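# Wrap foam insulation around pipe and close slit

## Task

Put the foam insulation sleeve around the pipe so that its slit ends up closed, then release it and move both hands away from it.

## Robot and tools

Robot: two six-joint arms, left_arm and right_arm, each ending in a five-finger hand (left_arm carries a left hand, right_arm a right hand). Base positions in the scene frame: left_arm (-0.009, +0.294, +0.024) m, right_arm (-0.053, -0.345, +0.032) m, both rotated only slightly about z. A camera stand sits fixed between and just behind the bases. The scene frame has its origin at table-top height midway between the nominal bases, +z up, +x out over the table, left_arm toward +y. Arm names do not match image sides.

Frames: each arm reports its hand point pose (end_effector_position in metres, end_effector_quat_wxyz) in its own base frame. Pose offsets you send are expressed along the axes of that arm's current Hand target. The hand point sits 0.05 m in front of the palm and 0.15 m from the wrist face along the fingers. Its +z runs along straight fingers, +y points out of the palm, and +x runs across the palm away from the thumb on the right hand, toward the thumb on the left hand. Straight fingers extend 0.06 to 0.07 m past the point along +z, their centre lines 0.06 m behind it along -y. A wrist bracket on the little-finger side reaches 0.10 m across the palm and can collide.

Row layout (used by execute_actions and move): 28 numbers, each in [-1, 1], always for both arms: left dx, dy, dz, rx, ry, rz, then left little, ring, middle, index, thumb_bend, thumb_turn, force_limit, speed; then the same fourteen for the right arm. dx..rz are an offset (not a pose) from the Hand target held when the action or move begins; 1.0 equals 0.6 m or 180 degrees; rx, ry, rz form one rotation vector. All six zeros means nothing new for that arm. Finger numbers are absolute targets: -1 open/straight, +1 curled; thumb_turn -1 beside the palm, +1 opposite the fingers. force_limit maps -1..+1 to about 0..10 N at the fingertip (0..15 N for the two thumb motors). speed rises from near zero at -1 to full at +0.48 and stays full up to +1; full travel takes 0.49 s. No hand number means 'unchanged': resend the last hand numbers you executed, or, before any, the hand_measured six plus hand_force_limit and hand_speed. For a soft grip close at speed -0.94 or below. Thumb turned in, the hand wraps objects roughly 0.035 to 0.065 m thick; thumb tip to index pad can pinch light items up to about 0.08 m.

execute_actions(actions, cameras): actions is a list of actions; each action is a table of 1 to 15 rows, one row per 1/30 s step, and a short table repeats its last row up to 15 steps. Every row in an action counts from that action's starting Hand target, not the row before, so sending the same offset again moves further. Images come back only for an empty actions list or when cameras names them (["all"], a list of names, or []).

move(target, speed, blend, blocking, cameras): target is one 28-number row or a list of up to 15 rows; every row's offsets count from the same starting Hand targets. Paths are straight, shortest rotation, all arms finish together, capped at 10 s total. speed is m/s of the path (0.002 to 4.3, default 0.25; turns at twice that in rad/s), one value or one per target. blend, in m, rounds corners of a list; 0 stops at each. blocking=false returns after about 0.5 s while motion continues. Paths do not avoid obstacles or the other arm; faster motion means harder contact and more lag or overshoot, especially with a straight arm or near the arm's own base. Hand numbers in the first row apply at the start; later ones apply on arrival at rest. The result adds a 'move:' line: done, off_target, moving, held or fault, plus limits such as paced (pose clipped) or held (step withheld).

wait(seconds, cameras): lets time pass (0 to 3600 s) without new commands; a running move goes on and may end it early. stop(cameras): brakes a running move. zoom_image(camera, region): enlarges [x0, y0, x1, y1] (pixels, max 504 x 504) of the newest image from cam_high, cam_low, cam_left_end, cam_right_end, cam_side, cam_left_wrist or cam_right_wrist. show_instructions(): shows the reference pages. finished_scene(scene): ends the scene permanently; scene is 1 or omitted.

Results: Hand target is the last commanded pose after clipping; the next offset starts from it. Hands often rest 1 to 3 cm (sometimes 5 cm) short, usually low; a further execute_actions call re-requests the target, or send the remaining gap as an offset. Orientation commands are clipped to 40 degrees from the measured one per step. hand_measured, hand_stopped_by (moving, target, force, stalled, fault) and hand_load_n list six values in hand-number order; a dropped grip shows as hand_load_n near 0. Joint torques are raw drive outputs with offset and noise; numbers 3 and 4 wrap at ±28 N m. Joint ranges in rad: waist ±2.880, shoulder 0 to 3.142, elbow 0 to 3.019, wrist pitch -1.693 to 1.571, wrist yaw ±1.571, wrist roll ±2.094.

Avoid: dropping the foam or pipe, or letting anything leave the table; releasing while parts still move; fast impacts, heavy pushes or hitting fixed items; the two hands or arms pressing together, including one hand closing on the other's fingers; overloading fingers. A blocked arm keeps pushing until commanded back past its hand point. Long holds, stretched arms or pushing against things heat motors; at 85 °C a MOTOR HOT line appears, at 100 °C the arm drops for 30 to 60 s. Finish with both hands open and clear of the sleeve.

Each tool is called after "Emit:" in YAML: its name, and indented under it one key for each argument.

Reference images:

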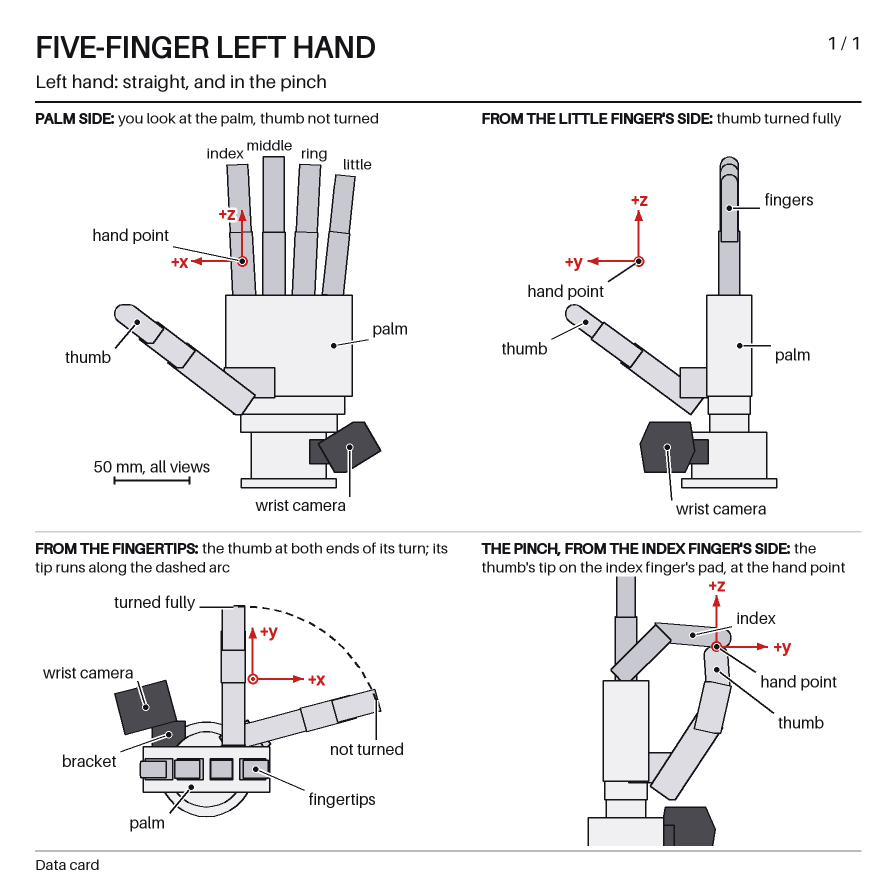

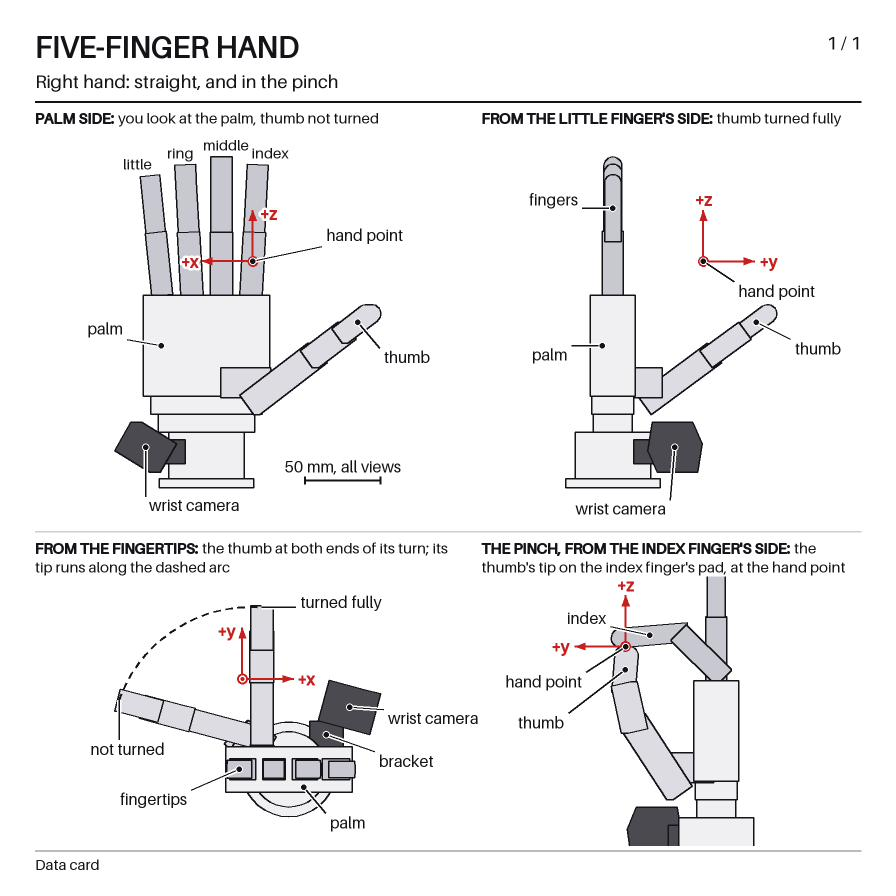

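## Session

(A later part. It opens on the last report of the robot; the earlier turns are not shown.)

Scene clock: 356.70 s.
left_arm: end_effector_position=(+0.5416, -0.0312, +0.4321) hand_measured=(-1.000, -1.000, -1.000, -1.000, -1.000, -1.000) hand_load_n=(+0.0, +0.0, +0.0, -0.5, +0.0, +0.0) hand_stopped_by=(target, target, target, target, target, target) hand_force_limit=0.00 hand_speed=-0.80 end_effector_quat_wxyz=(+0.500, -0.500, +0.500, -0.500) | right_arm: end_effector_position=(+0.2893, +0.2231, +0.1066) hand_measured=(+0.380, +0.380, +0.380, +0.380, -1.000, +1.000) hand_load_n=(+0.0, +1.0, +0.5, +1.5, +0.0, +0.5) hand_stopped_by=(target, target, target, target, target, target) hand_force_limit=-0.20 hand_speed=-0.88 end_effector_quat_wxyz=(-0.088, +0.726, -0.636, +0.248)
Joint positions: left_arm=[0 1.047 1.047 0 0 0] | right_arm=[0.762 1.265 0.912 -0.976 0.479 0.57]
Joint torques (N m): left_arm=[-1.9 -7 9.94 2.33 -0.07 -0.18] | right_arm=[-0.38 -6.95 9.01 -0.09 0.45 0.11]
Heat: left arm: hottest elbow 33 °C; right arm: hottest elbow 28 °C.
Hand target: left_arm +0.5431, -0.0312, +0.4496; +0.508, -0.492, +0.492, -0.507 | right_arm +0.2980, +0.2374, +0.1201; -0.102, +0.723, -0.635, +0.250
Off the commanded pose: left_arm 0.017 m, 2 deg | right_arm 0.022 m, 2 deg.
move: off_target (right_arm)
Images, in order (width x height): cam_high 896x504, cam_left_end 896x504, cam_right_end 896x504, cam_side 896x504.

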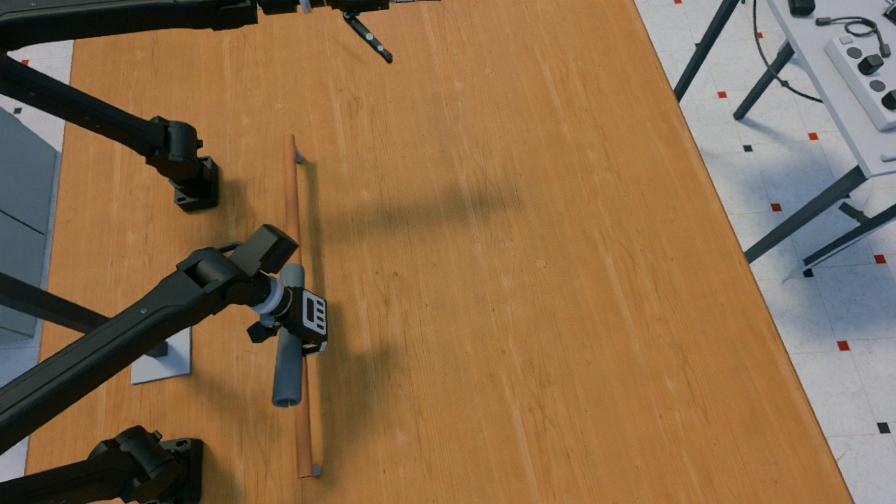

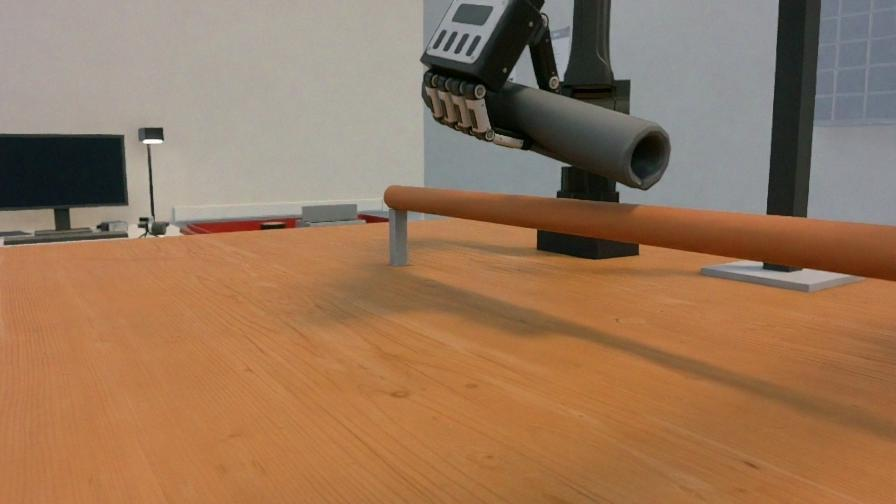

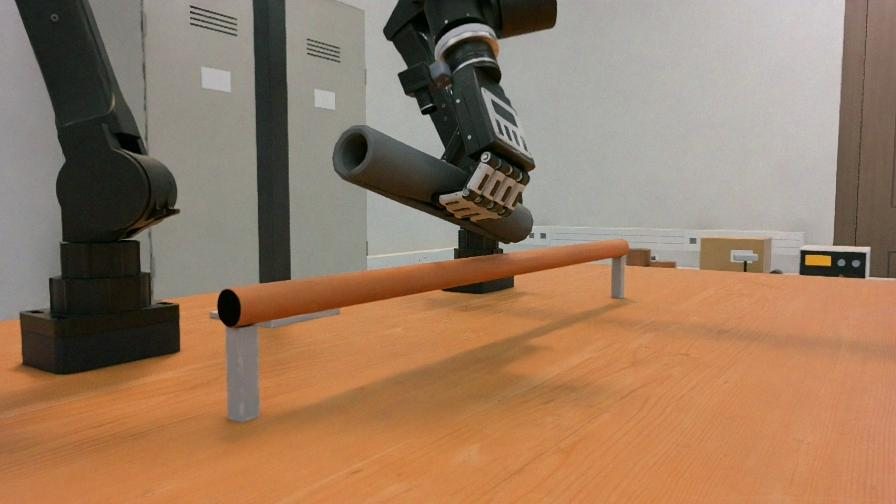

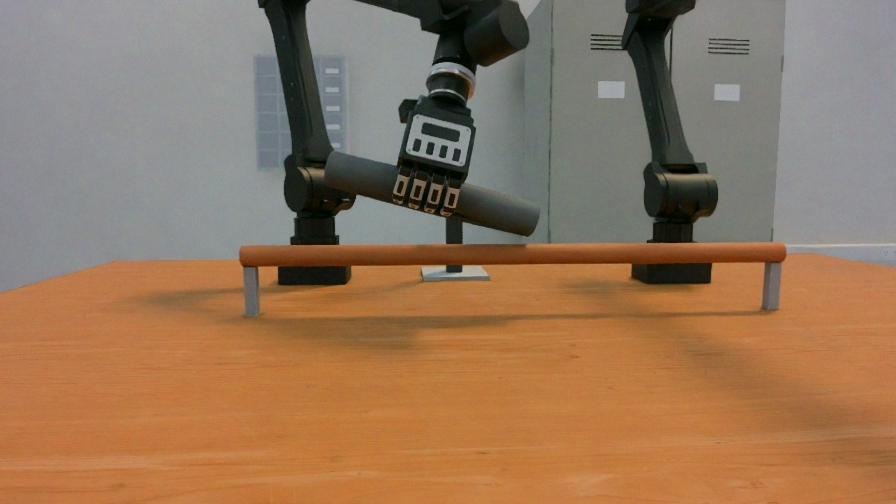

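Emit:
move:
  target: [0,0,0,0,0,0,-1,-1,-1,-1,-1,-1,0,-0.8,-0.0039,0.0163,0.0056,-0.022,0,0,0.38,0.38,0.38,0.38,-1,1,-0.2,-0.88]
  speed: 0.04
  cameras: ["cam_side","cam_right_end","cam_high","cam_left_end"]

Emit:
zoom_image:
  camera: "cam_high"
  region: [220, 230, 370, 430]

Emit:
zoom_image:
  camera: "cam_left_end"
  region: [560, 90, 700, 260]

Emit:
zoom_image:
  camera: "cam_side"
  region: [310, 130, 570, 290]

Scene clock: 360.93 s.
left_arm: end_effector_position=(+0.5416, -0.0312, +0.4321) hand_measured=(-1.000, -1.000, -1.000, -1.000, -1.000, -1.000) hand_load_n=(+0.0, +0.0, +0.0, -0.5, +0.0, +0.0) hand_stopped_by=(target, target, target, target, target, target) hand_force_limit=0.00 hand_speed=-0.80 end_effector_quat_wxyz=(+0.500, -0.500, +0.500, -0.500) | right_arm: end_effector_position=(+0.2809, +0.2252, +0.0996) hand_measured=(+0.380, +0.380, +0.380, +0.380, -1.000, +1.000) hand_load_n=(+0.0, +0.5, +1.0, +1.0, +0.5, +0.5) hand_stopped_by=(target, target, target, target, target, target) hand_force_limit=-0.20 hand_speed=-0.88 end_effector_quat_wxyz=(-0.064, +0.731, -0.640, +0.228)
Joint positions: left_arm=[0 1.047 1.047 0 0 0] | right_arm=[0.762 1.297 0.928 -1.018 0.445 0.588]
Joint torques (N m): left_arm=[-1.67 -6.77 9.95 2.32 -0.08 -0.2] | right_arm=[-1.03 -7.3 8.84 -0.24 0.19 0.06]
Heat: left arm: hottest elbow 33 °C; right arm: hottest elbow 28 °C.
Hand target: left_arm +0.5431, -0.0312, +0.4496; +0.508, -0.492, +0.492, -0.507 | right_arm +0.2911, +0.2375, +0.1122; -0.077, +0.727, -0.644, +0.228
Off the commanded pose: left_arm 0.017 m, 2 deg | right_arm 0.020 m, 2 deg.
move: off_target (right_arm)
Images, in order (width x height): cam_high 896x504, cam_left_end 896x504, cam_right_end 896x504, cam_side 896x504.

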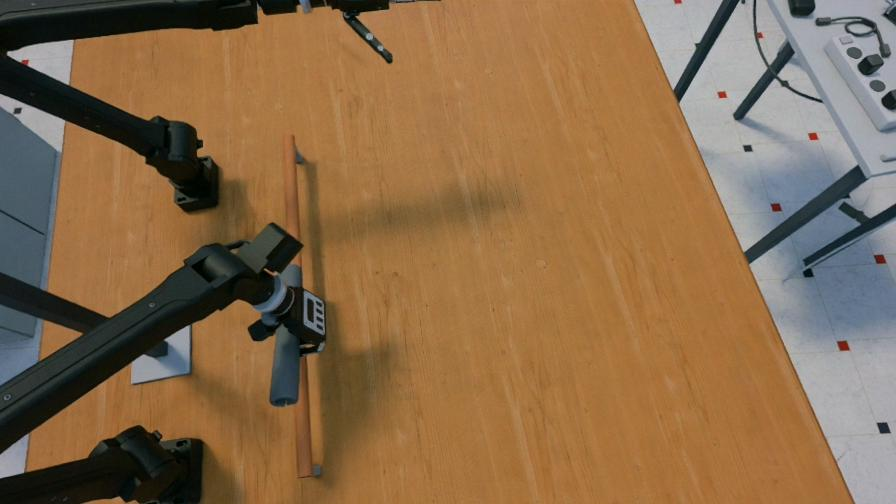

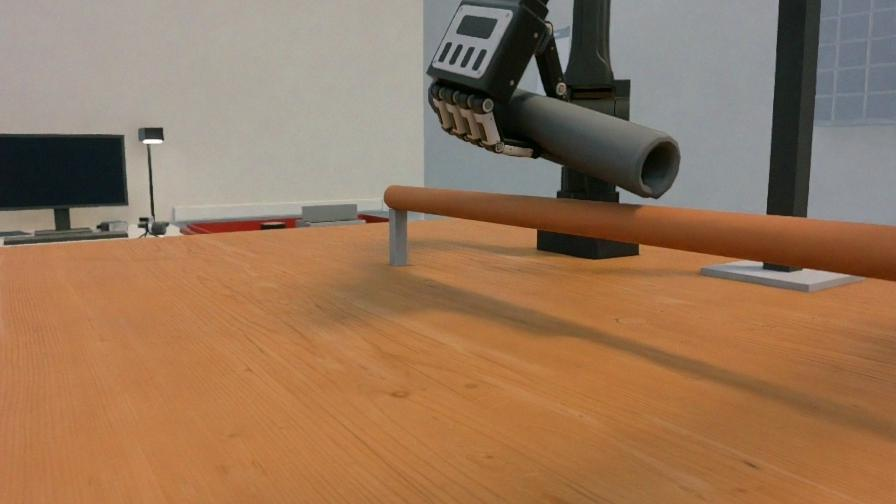

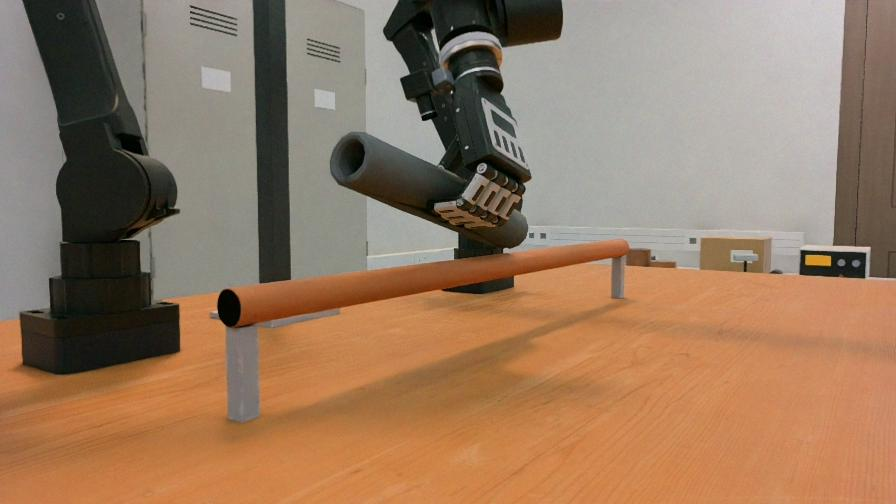

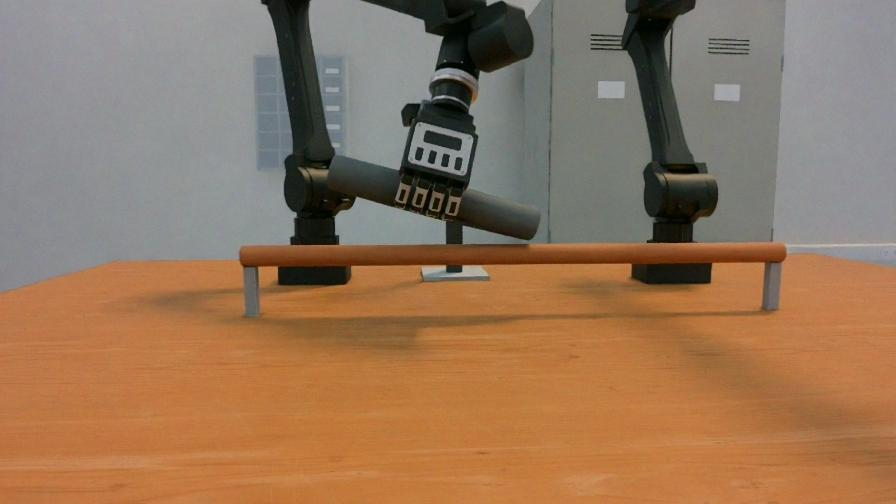

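Scaled by 2.520.

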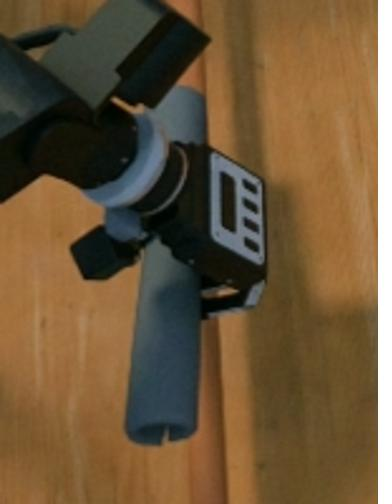

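Scaled by 2.965.

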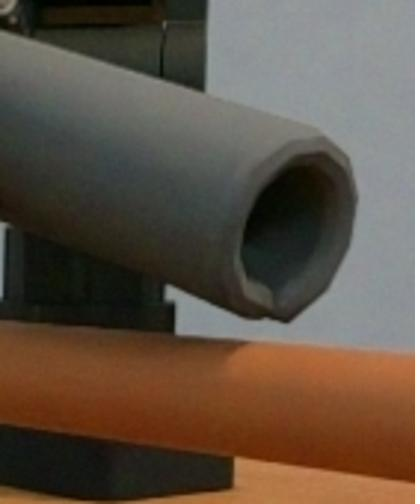

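Scaled by 1.938.

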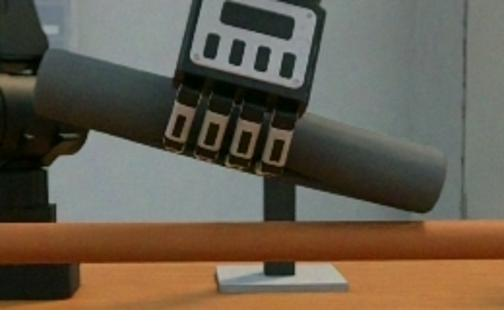

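Emit:
move:
  target: [0,0,0,0,0,0,-1,-1,-1,-1,-1,-1,0,-0.8,-0.005,0.0126,0.0156,0,0,0,0.38,0.38,0.38,0.38,-1,1,-0.2,-0.88]
  speed: 0.03
  cameras: ["cam_side","cam_high","cam_left_end"]

Emit:
zoom_image:
  camera: "cam_high"
  region: [220, 230, 370, 430]

Emit:
zoom_image:
  camera: "cam_left_end"
  region: [560, 90, 700, 260]

Emit:
zoom_image:
  camera: "cam_side"
  region: [310, 130, 570, 290]

Scene clock: 362.10 s.
left_arm: end_effector_position=(+0.5416, -0.0312, +0.4321) hand_measured=(-1.000, -1.000, -1.000, -1.000, -1.000, -1.000) hand_load_n=(+0.0, +0.0, +0.0, +0.0, +0.0, -0.5) hand_stopped_by=(target, target, target, target, target, target) hand_force_limit=0.00 hand_speed=-0.80 end_effector_quat_wxyz=(+0.500, -0.500, +0.500, -0.500) | right_arm: end_effector_position=(+0.2828, +0.2274, +0.0974) hand_measured=(+0.380, +0.380, +0.380, +0.380, -1.000, +1.000) hand_load_n=(+0.0, +1.0, +1.0, +1.5, +0.0, +0.5) hand_stopped_by=(target, target, target, target, target, target) hand_force_limit=-0.20 hand_speed=-0.88 end_effector_quat_wxyz=(-0.066, +0.728, -0.643, +0.228)
Joint positions: left_arm=[0 1.047 1.047 0 0 0] | right_arm=[0.762 1.304 0.928 -1.009 0.445 0.595]
Joint torques (N m): left_arm=[-1.67 -7 9.98 2.3 -0.08 -0.2] | right_arm=[-0.73 -7 7.13 0.68 0.24 0.13]
Heat: left arm: hottest elbow 33 °C; right arm: hottest elbow 28 °C.
Hand target: left_arm +0.5431, -0.0312, +0.4496; +0.508, -0.492, +0.492, -0.507 | right_arm +0.2881, +0.2375, +0.1001; -0.077, +0.727, -0.644, +0.228
Off the commanded pose: left_arm 0.017 m, 2 deg | right_arm 0.012 m, 1 deg.
move: off_target (right_arm)
Images, in order (width x height): cam_high 896x504, cam_left_end 896x504, cam_side 896x504.

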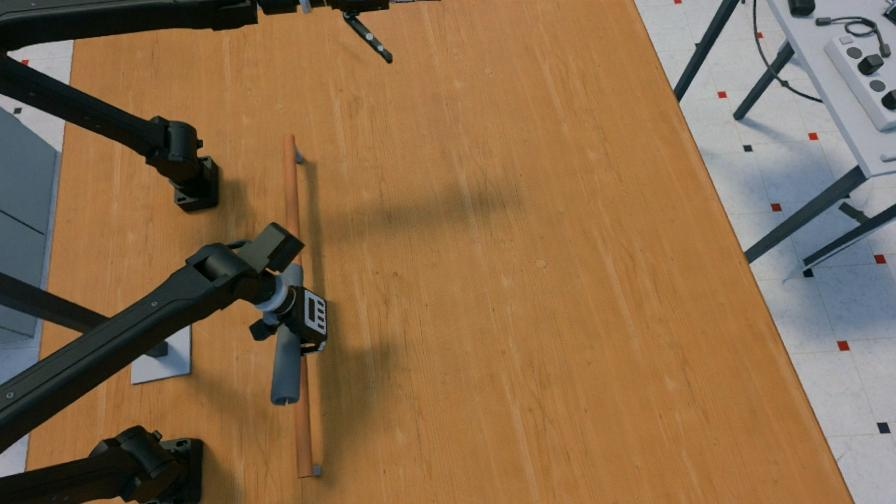

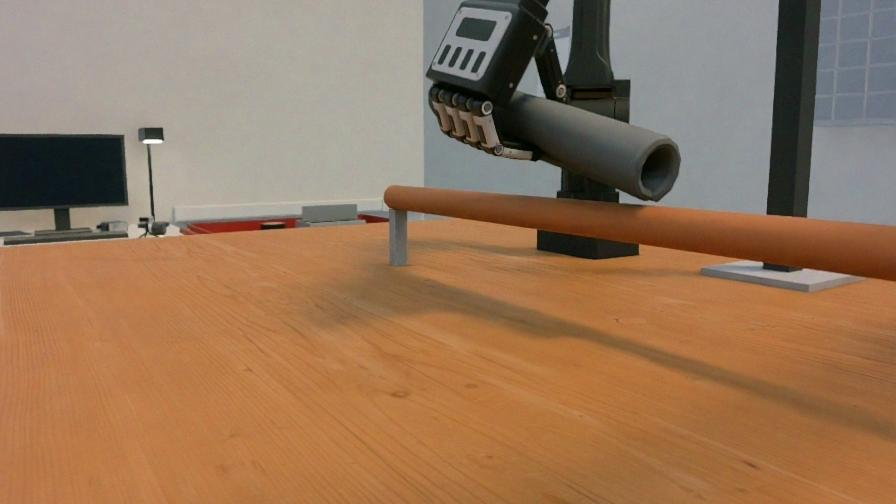

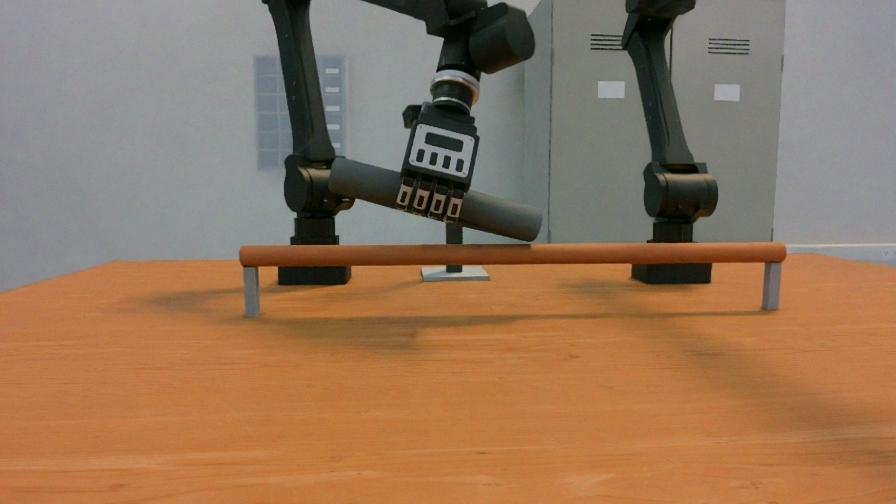

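Scaled by 2.520.

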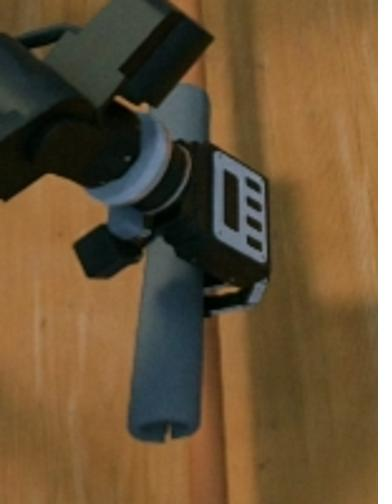

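Scaled by 2.965.

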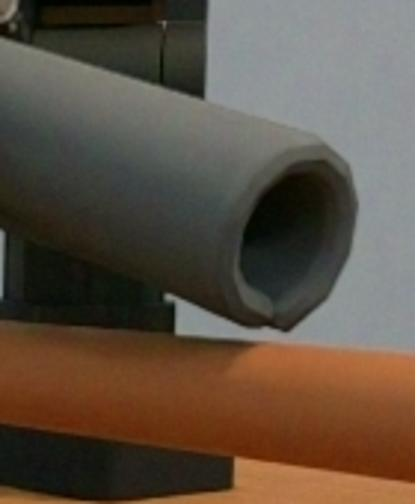

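Scaled by 1.938.

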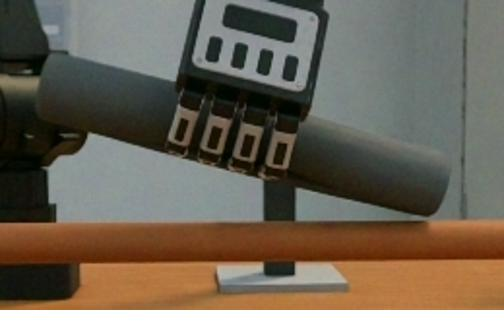

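Emit:
move:
  target: [0,0,0,0,0,0,-1,-1,-1,-1,-1,-1,0,-0.8,-0.0062,0.0147,0.02,0,0,0,0.38,0.38,0.38,0.38,-1,1,-0.2,-0.88]
  speed: 0.03
  cameras: ["cam_side","cam_high","cam_left_end"]

Emit:
zoom_image:
  camera: "cam_high"
  region: [220, 230, 370, 430]

Emit:
zoom_image:
  camera: "cam_left_end"
  region: [560, 90, 700, 260]

Emit:
zoom_image:
  camera: "cam_side"
  region: [310, 130, 570, 290]

Scene clock: 363.20 s.
left_arm: end_effector_position=(+0.5416, -0.0312, +0.4321) hand_measured=(-1.000, -1.000, -1.000, -1.000, -1.000, -1.000) hand_load_n=(+0.0, +0.0, -0.5, +0.0, +0.0, +0.0) hand_stopped_by=(target, target, target, target, target, target) hand_force_limit=0.00 hand_speed=-0.80 end_effector_quat_wxyz=(+0.500, -0.500, +0.500, -0.500) | right_arm: end_effector_position=(+0.2842, +0.2295, +0.0866) hand_measured=(+0.380, +0.380, +0.380, +0.380, -1.000, +1.000) hand_load_n=(+0.0, +1.0, +0.5, +1.0, +0.5, +0.0) hand_stopped_by=(target, target, target, target, target, target) hand_force_limit=-0.20 hand_speed=-0.88 end_effector_quat_wxyz=(-0.071, +0.726, -0.645, +0.228)
Joint positions: left_arm=[0 1.047 1.047 0 0 0] | right_arm=[0.763 1.316 0.908 -0.969 0.445 0.601]
Joint torques (N m): left_arm=[-1.73 -7.06 9.96 2.36 -0.07 -0.2] | right_arm=[-0.56 -7.18 6.32 0.9 0.29 0.09]
Heat: left arm: hottest elbow 33 °C; right arm: hottest elbow 28 °C.
Hand target: left_arm +0.5431, -0.0312, +0.4496; +0.508, -0.492, +0.492, -0.507 | right_arm +0.2850, +0.2376, +0.0850; -0.077, +0.727, -0.643, +0.228
Off the commanded pose: left_arm 0.017 m, 2 deg | right_arm 0.008 m, 1 deg.
move: done
Images, in order (width x height): cam_high 896x504, cam_left_end 896x504, cam_side 896x504.

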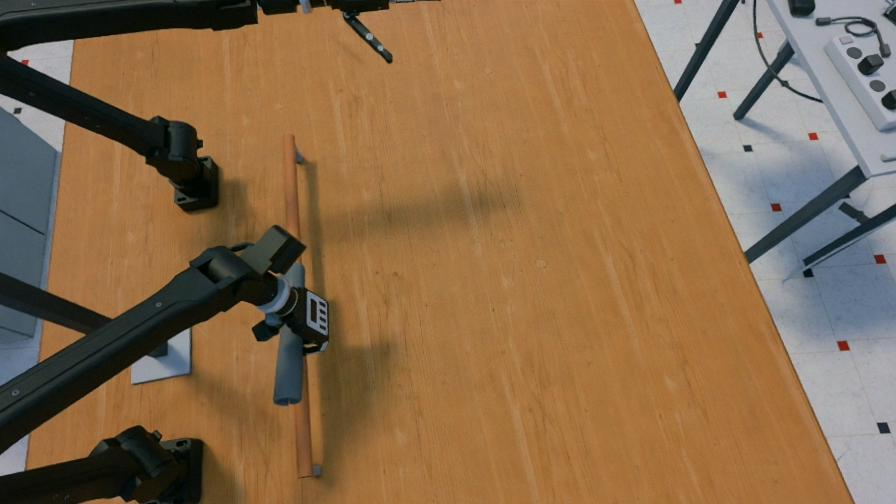

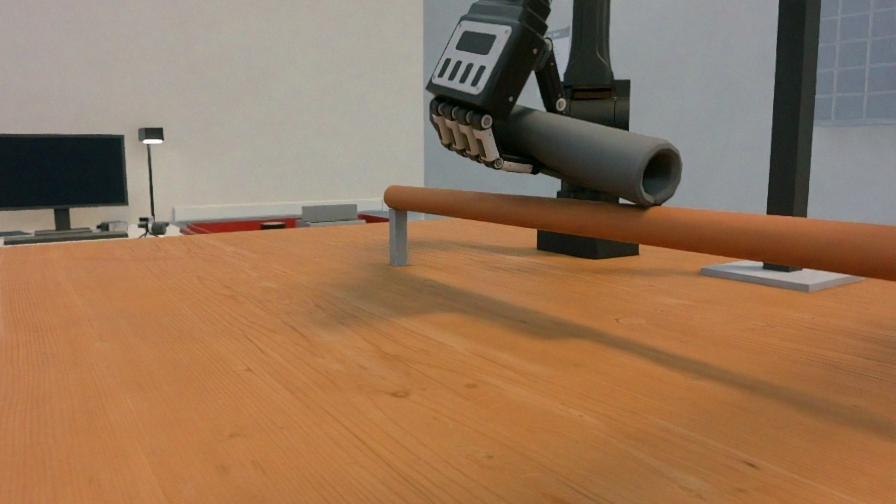

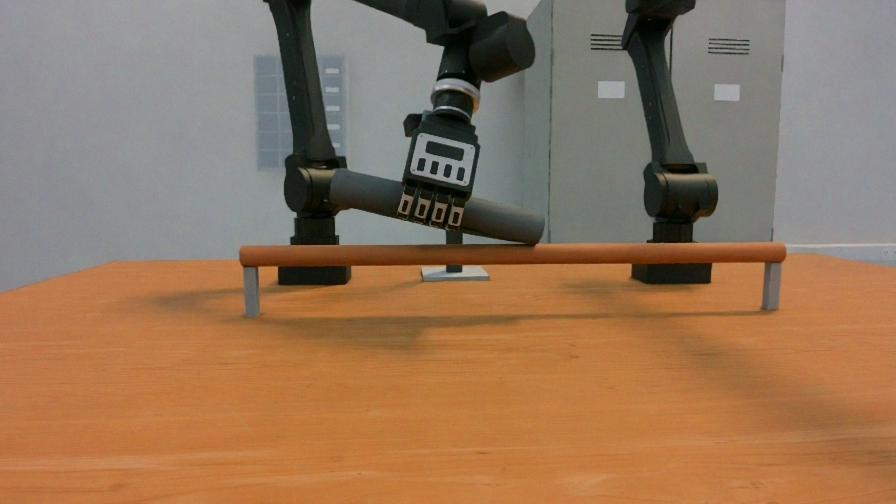

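Scaled by 2.520.

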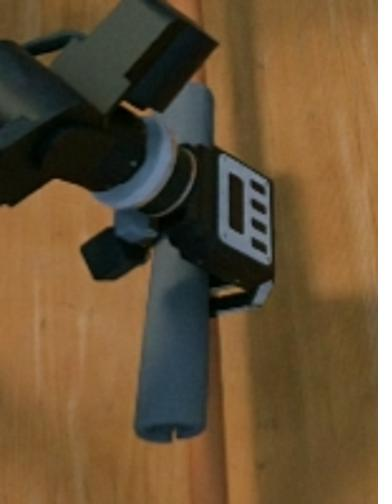

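Scaled by 2.965.

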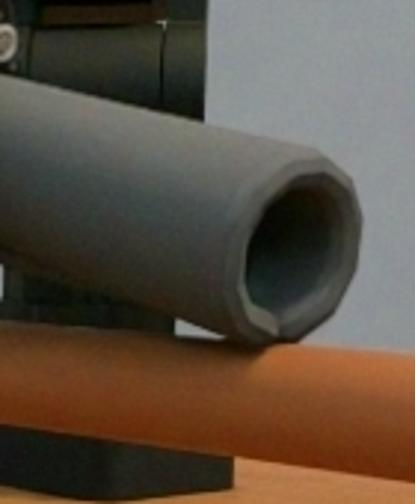

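Scaled by 1.938.

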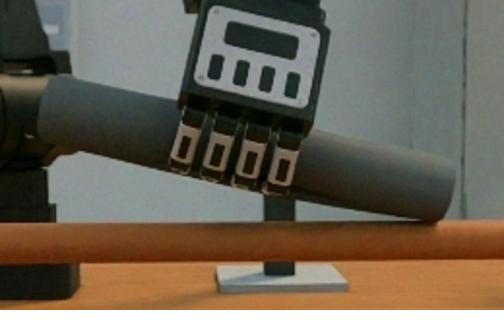

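Emit:
move:
  target: [0,0,0,0,0,0,-1,-1,-1,-1,-1,-1,0,-0.8,-0.0042,0.0113,0.0126,0,0.0253,-0.0116,0.38,0.38,0.38,0.38,-1,1,-0.2,-0.88]
  speed: 0.03
  cameras: ["cam_side","cam_high","cam_left_end"]

Emit:
zoom_image:
  camera: "cam_high"
  region: [220, 230, 370, 430]

Emit:
zoom_image:
  camera: "cam_left_end"
  region: [560, 90, 700, 260]

Emit:
zoom_image:
  camera: "cam_side"
  region: [310, 130, 570, 290]

Scene clock: 365.47 s.
left_arm: end_effector_position=(+0.5416, -0.0312, +0.4321) hand_measured=(-1.000, -1.000, -1.000, -1.000, -1.000, -1.000) hand_load_n=(+0.0, +0.0, +0.0, +0.0, +0.0, -0.5) hand_stopped_by=(target, target, target, target, target, target) hand_force_limit=0.00 hand_speed=-0.80 end_effector_quat_wxyz=(+0.500, -0.500, +0.500, -0.500) | right_arm: end_effector_position=(+0.2797, +0.2288, +0.0706) hand_measured=(+0.380, +0.380, +0.380, +0.380, -1.000, +1.000) hand_load_n=(+0.0, +1.0, +0.5, +0.5, +0.5, +0.5) hand_stopped_by=(target, target, target, target, target, target) hand_force_limit=-0.20 hand_speed=-0.88 end_effector_quat_wxyz=(-0.044, +0.727, -0.635, +0.256)
Joint positions: left_arm=[0 1.047 1.047 0 0 0] | right_arm=[0.805 1.369 0.908 -0.984 0.513 0.637]
Joint torques (N m): left_arm=[-1.73 -7.06 9.94 2.29 -0.08 -0.21] | right_arm=[-0.38 -7.53 7.43 -0.25 0.46 0.04]
Heat: left arm: hottest elbow 33 °C; right arm: hottest elbow 28 °C.
Hand target: left_arm +0.5431, -0.0312, +0.4496; +0.508, -0.492, +0.492, -0.507 | right_arm +0.2821, +0.2376, +0.0750; -0.048, +0.729, -0.633, +0.258
Off the commanded pose: left_arm 0.017 m, 2 deg | right_arm 0.010 m, 1 deg.
move: done
Images, in order (width x height): cam_high 896x504, cam_left_end 896x504, cam_side 896x504.

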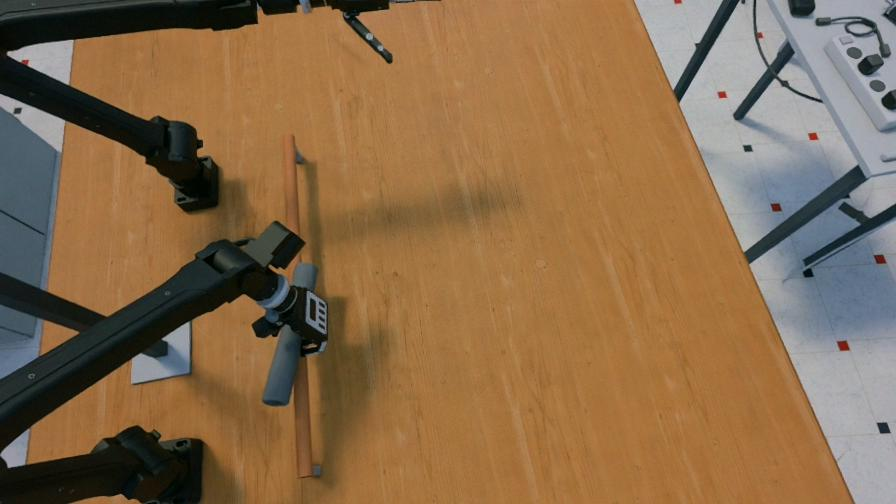

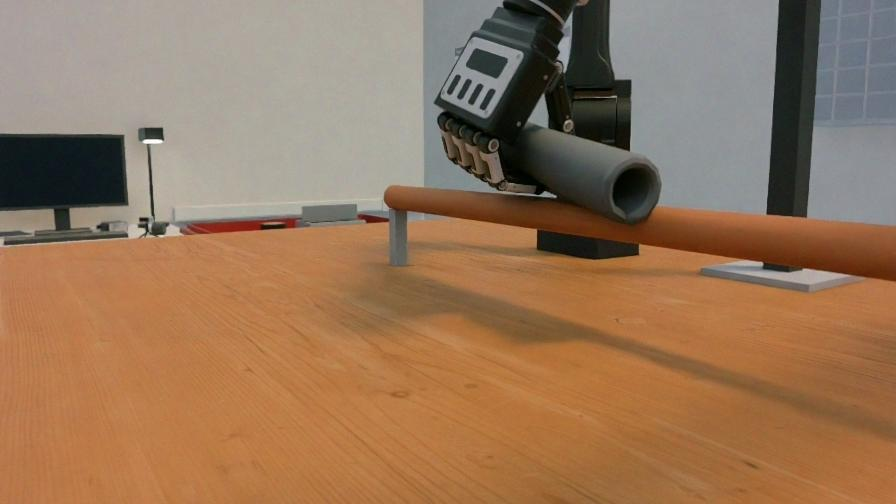

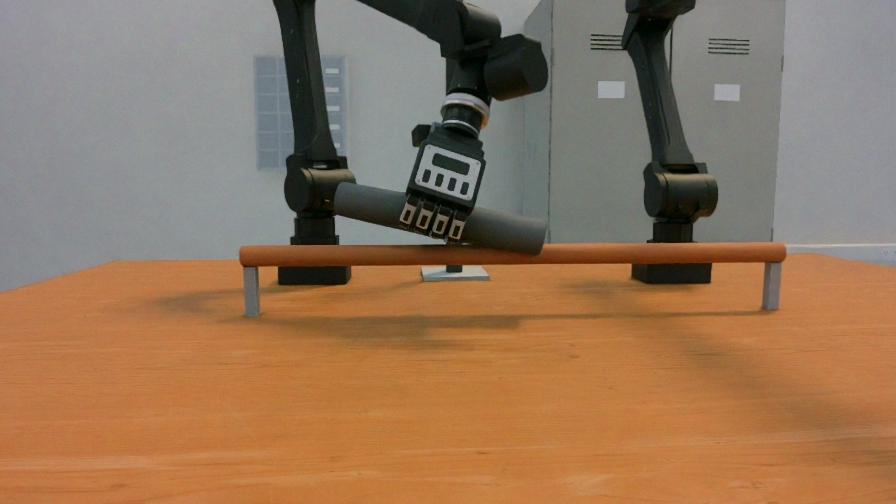

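Scaled by 2.520.

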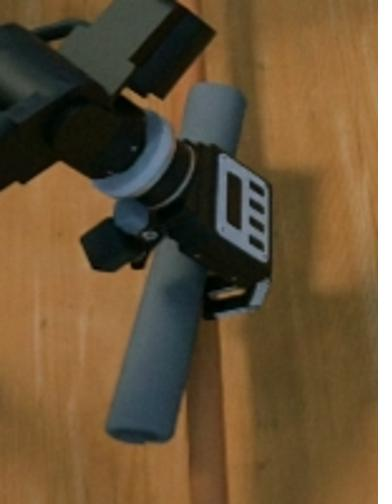

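Scaled by 2.965.

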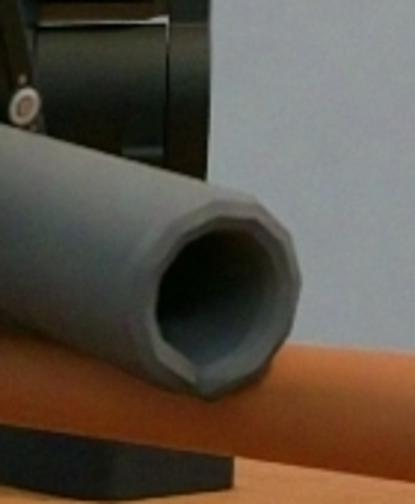

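Scaled by 1.938.

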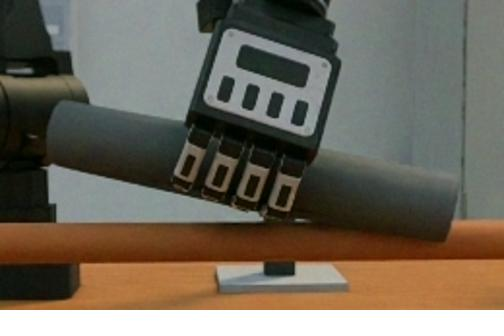

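Emit:
move:
  target:
    - [0,0,0,0,0,0,-1,-1,-1,-1,-1,-1,0,-0.8,0.0442,-0.0828,-0.1007,0,0,0,0.38,0.38,0.38,0.38,-1,1,-0.2,-0.88]
    - [0,0,0,0,0,0,-1,-1,-1,-1,-1,-1,0,-0.8,0.1322,-0.3403,-0.2308,0,0,0,0.38,0.38,0.38,0.38,-1,1,-0.2,-0.88]
  speed: [0.06,0.12]
  blend: [0.02,0]
  cameras: ["cam_side"]

Emit:
move:
  target: [0,0,0,0,0,0,-1,-1,-1,-1,-1,-1,0,-0.8,0,0,0,0.136,-0.1493,0.2383,0.38,0.38,0.38,0.38,-1,1,-0.2,-0.88]
  speed: 0.2
  cameras: ["cam_side","cam_high"]

Scene clock: 370.87 s.
left_arm: end_effector_position=(+0.5416, -0.0312, +0.4321) hand_measured=(-1.000, -1.000, -1.000, -1.000, -1.000, -1.000) hand_load_n=(+0.0, +0.0, +0.0, +0.0, +0.0, -0.5) hand_stopped_by=(target, target, target, target, target, target) hand_force_limit=0.00 hand_speed=-0.80 end_effector_quat_wxyz=(+0.500, -0.500, +0.500, -0.500) | right_arm: end_effector_position=(+0.4000, +0.2371, +0.2864) hand_measured=(+0.380, +0.380, +0.380, +0.380, -1.000, +1.000) hand_load_n=(+0.0, +1.0, +0.5, +0.5, +0.0, +1.0) hand_stopped_by=(target, target, target, target, target, target) hand_force_limit=-0.20 hand_speed=-0.88 end_effector_quat_wxyz=(-0.037, +0.733, -0.630, +0.256)
Joint positions: left_arm=[0 1.047 1.047 0 0 0] | right_arm=[0.629 1.516 1.641 -1.487 0.483 0.427]
Joint torques (N m): left_arm=[-1.49 -6.95 9.91 2.36 -0.06 -0.2] | right_arm=[-2.37 -10.34 9.76 -0.16 0.25 -0.1]
Heat: left arm: hottest elbow 33 °C; right arm: hottest elbow 28 °C.
Hand target: left_arm +0.5431, -0.0312, +0.4496; +0.508, -0.492, +0.492, -0.507 | right_arm +0.4102, +0.2378, +0.3003; -0.048, +0.729, -0.633, +0.258
Off the commanded pose: left_arm 0.017 m, 2 deg | right_arm 0.017 m, 1 deg.
move: off_target (right_arm)

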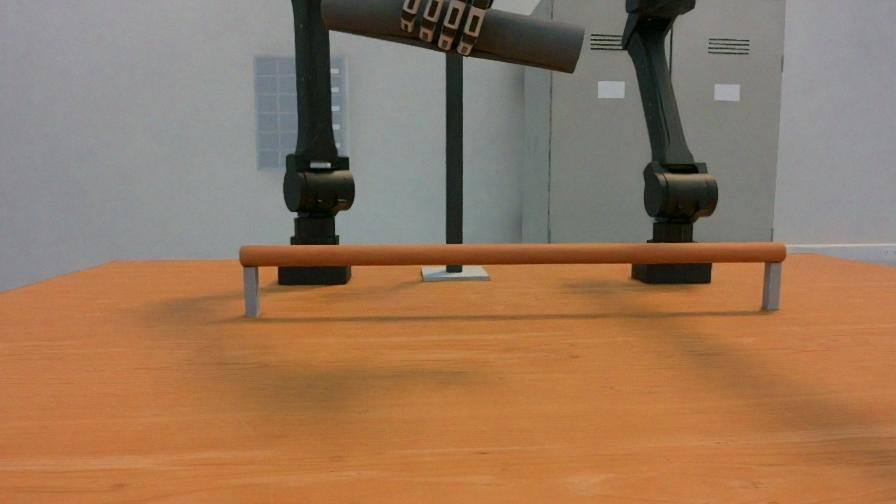

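Scene clock: 374.10 s.
left_arm: end_effector_position=(+0.5416, -0.0312, +0.4321) hand_measured=(-1.000, -1.000, -1.000, -1.000, -1.000, -1.000) hand_load_n=(+0.0, +0.0, +0.0, -0.5, +0.0, -0.5) hand_stopped_by=(target, target, target, target, target, target) hand_force_limit=0.00 hand_speed=-0.80 end_effector_quat_wxyz=(+0.500, -0.500, +0.500, -0.500) | right_arm: end_effector_position=(+0.4048, +0.2411, +0.2840) hand_measured=(+0.380, +0.380, +0.380, +0.380, -1.000, +1.000) hand_load_n=(+0.0, +1.0, +1.0, +1.0, +0.0, +0.5) hand_stopped_by=(target, target, target, target, target, target) hand_force_limit=-0.20 hand_speed=-0.88 end_effector_quat_wxyz=(+0.408, -0.479, +0.757, -0.175)
Joint positions: left_arm=[0 1.047 1.047 0 0 0] | right_arm=[0.522 1.03 0.988 -0.643 0.286 0.828]
Joint torques (N m): left_arm=[-1.67 -7.41 9.89 2.32 -0.07 -0.2] | right_arm=[-2.49 -7.3 7.66 2.02 0.09 0.07]
Heat: left arm: hottest elbow 33 °C; right arm: hottest elbow 29 °C.
Hand target: left_arm +0.5431, -0.0312, +0.4496; +0.508, -0.492, +0.492, -0.507 | right_arm +0.4102, +0.2379, +0.3002; +0.427, -0.464, +0.756, -0.176
Off the commanded pose: left_arm 0.017 m, 2 deg | right_arm 0.017 m, 3 deg.
move: off_target (right_arm)
Images, in order (width x height): cam_high 896x504, cam_side 896x504.

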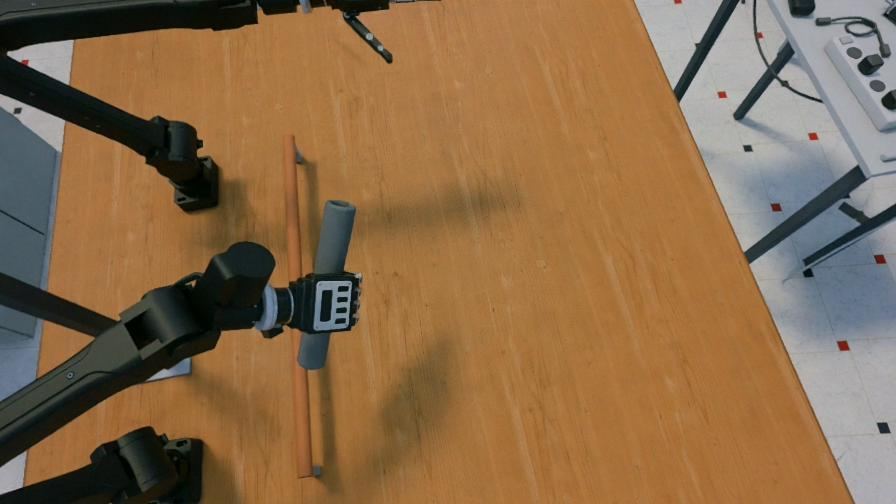

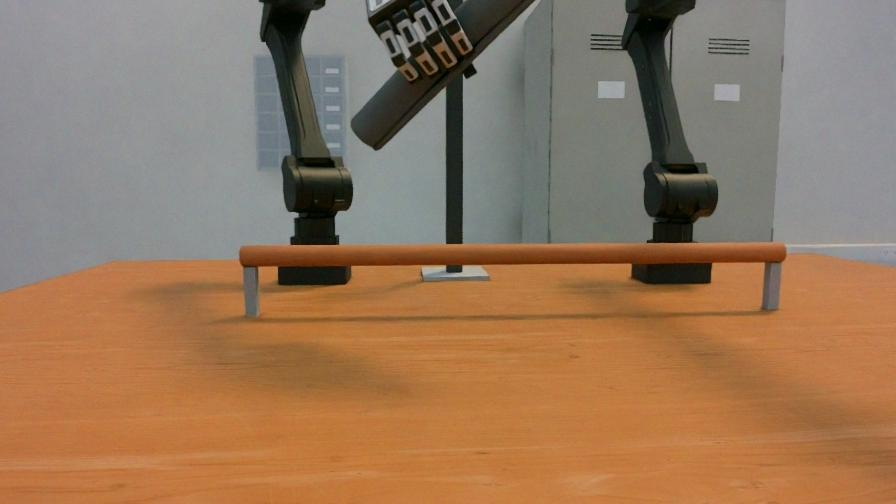

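Emit:
move:
  target: [0,0,0,0,0,0,-1,-1,-1,-1,-1,-1,0,-0.8,0,0,0,0.136,-0.149,0.2382,0.38,0.38,0.38,0.38,-1,1,-0.2,-0.88]
  speed: 0.2
  cameras: ["cam_side","cam_high","cam_left_end"]

Scene clock: 377.60 s.
left_arm: end_effector_position=(+0.5416, -0.0312, +0.4321) hand_measured=(-1.000, -1.000, -1.000, -1.000, -1.000, -1.000) hand_load_n=(+0.0, +0.0, +0.0, +0.0, +0.0, -0.5) hand_stopped_by=(target, target, target, target, target, target) hand_force_limit=0.00 hand_speed=-0.80 end_effector_quat_wxyz=(+0.500, -0.500, +0.500, -0.500) | right_arm: end_effector_position=(+0.4110, +0.2315, +0.2947) hand_measured=(+0.380, +0.380, +0.380, +0.380, -1.000, +1.000) hand_load_n=(+0.0, +1.0, +1.0, +0.5, +0.5, +0.5) hand_stopped_by=(target, target, target, target, target, target) hand_force_limit=-0.20 hand_speed=-0.88 end_effector_quat_wxyz=(+0.699, -0.093, +0.707, -0.063)
Joint positions: left_arm=[0 1.047 1.047 0 0 0] | right_arm=[0.626 0.995 0.435 0.54 0.585 1.362]
Joint torques (N m): left_arm=[-1.9 -6.89 9.92 2.37 -0.06 -0.2] | right_arm=[-0.44 -3.96 6.79 2.33 0.12 0.17]
Heat: left arm: hottest elbow 33 °C; right arm: hottest elbow 29 °C.
Hand target: left_arm +0.5431, -0.0312, +0.4496; +0.508, -0.492, +0.492, -0.507 | right_arm +0.4102, +0.2378, +0.3002; +0.705, -0.089, +0.702, -0.053
Off the commanded pose: left_arm 0.017 m, 2 deg | right_arm 0.009 m, 1 deg.
move: done
Images, in order (width x height): cam_high 896x504, cam_left_end 896x504, cam_side 896x504.

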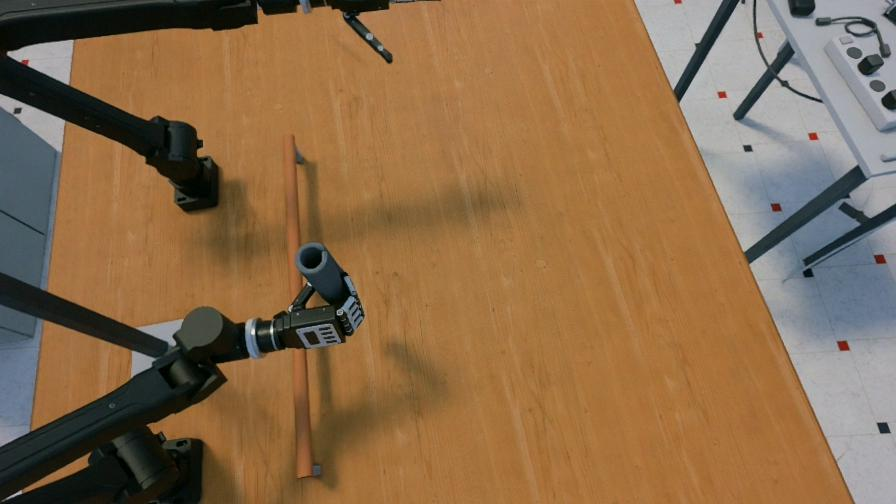

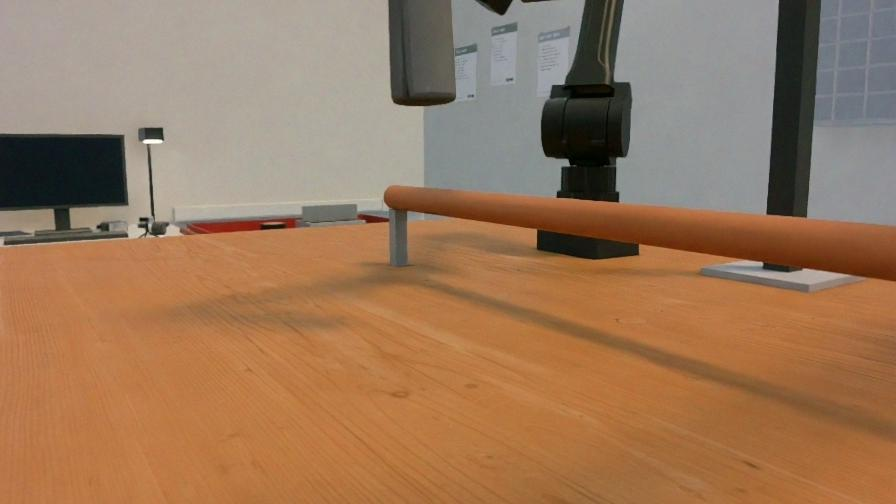

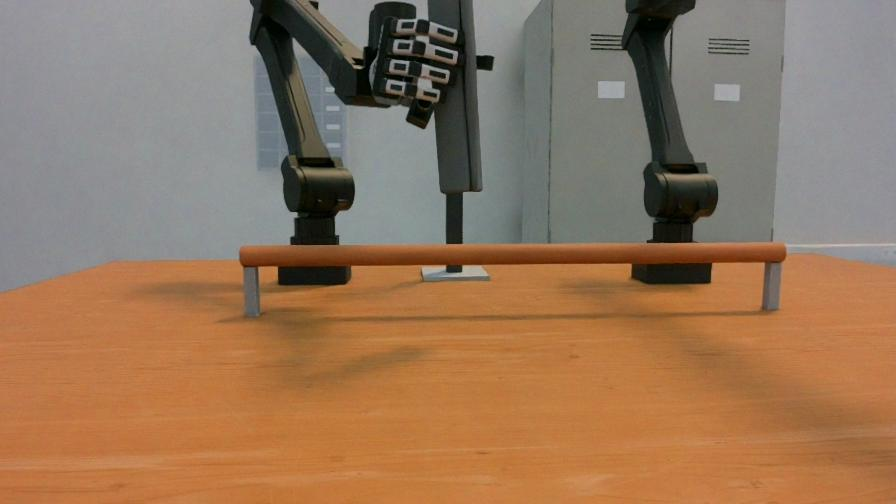

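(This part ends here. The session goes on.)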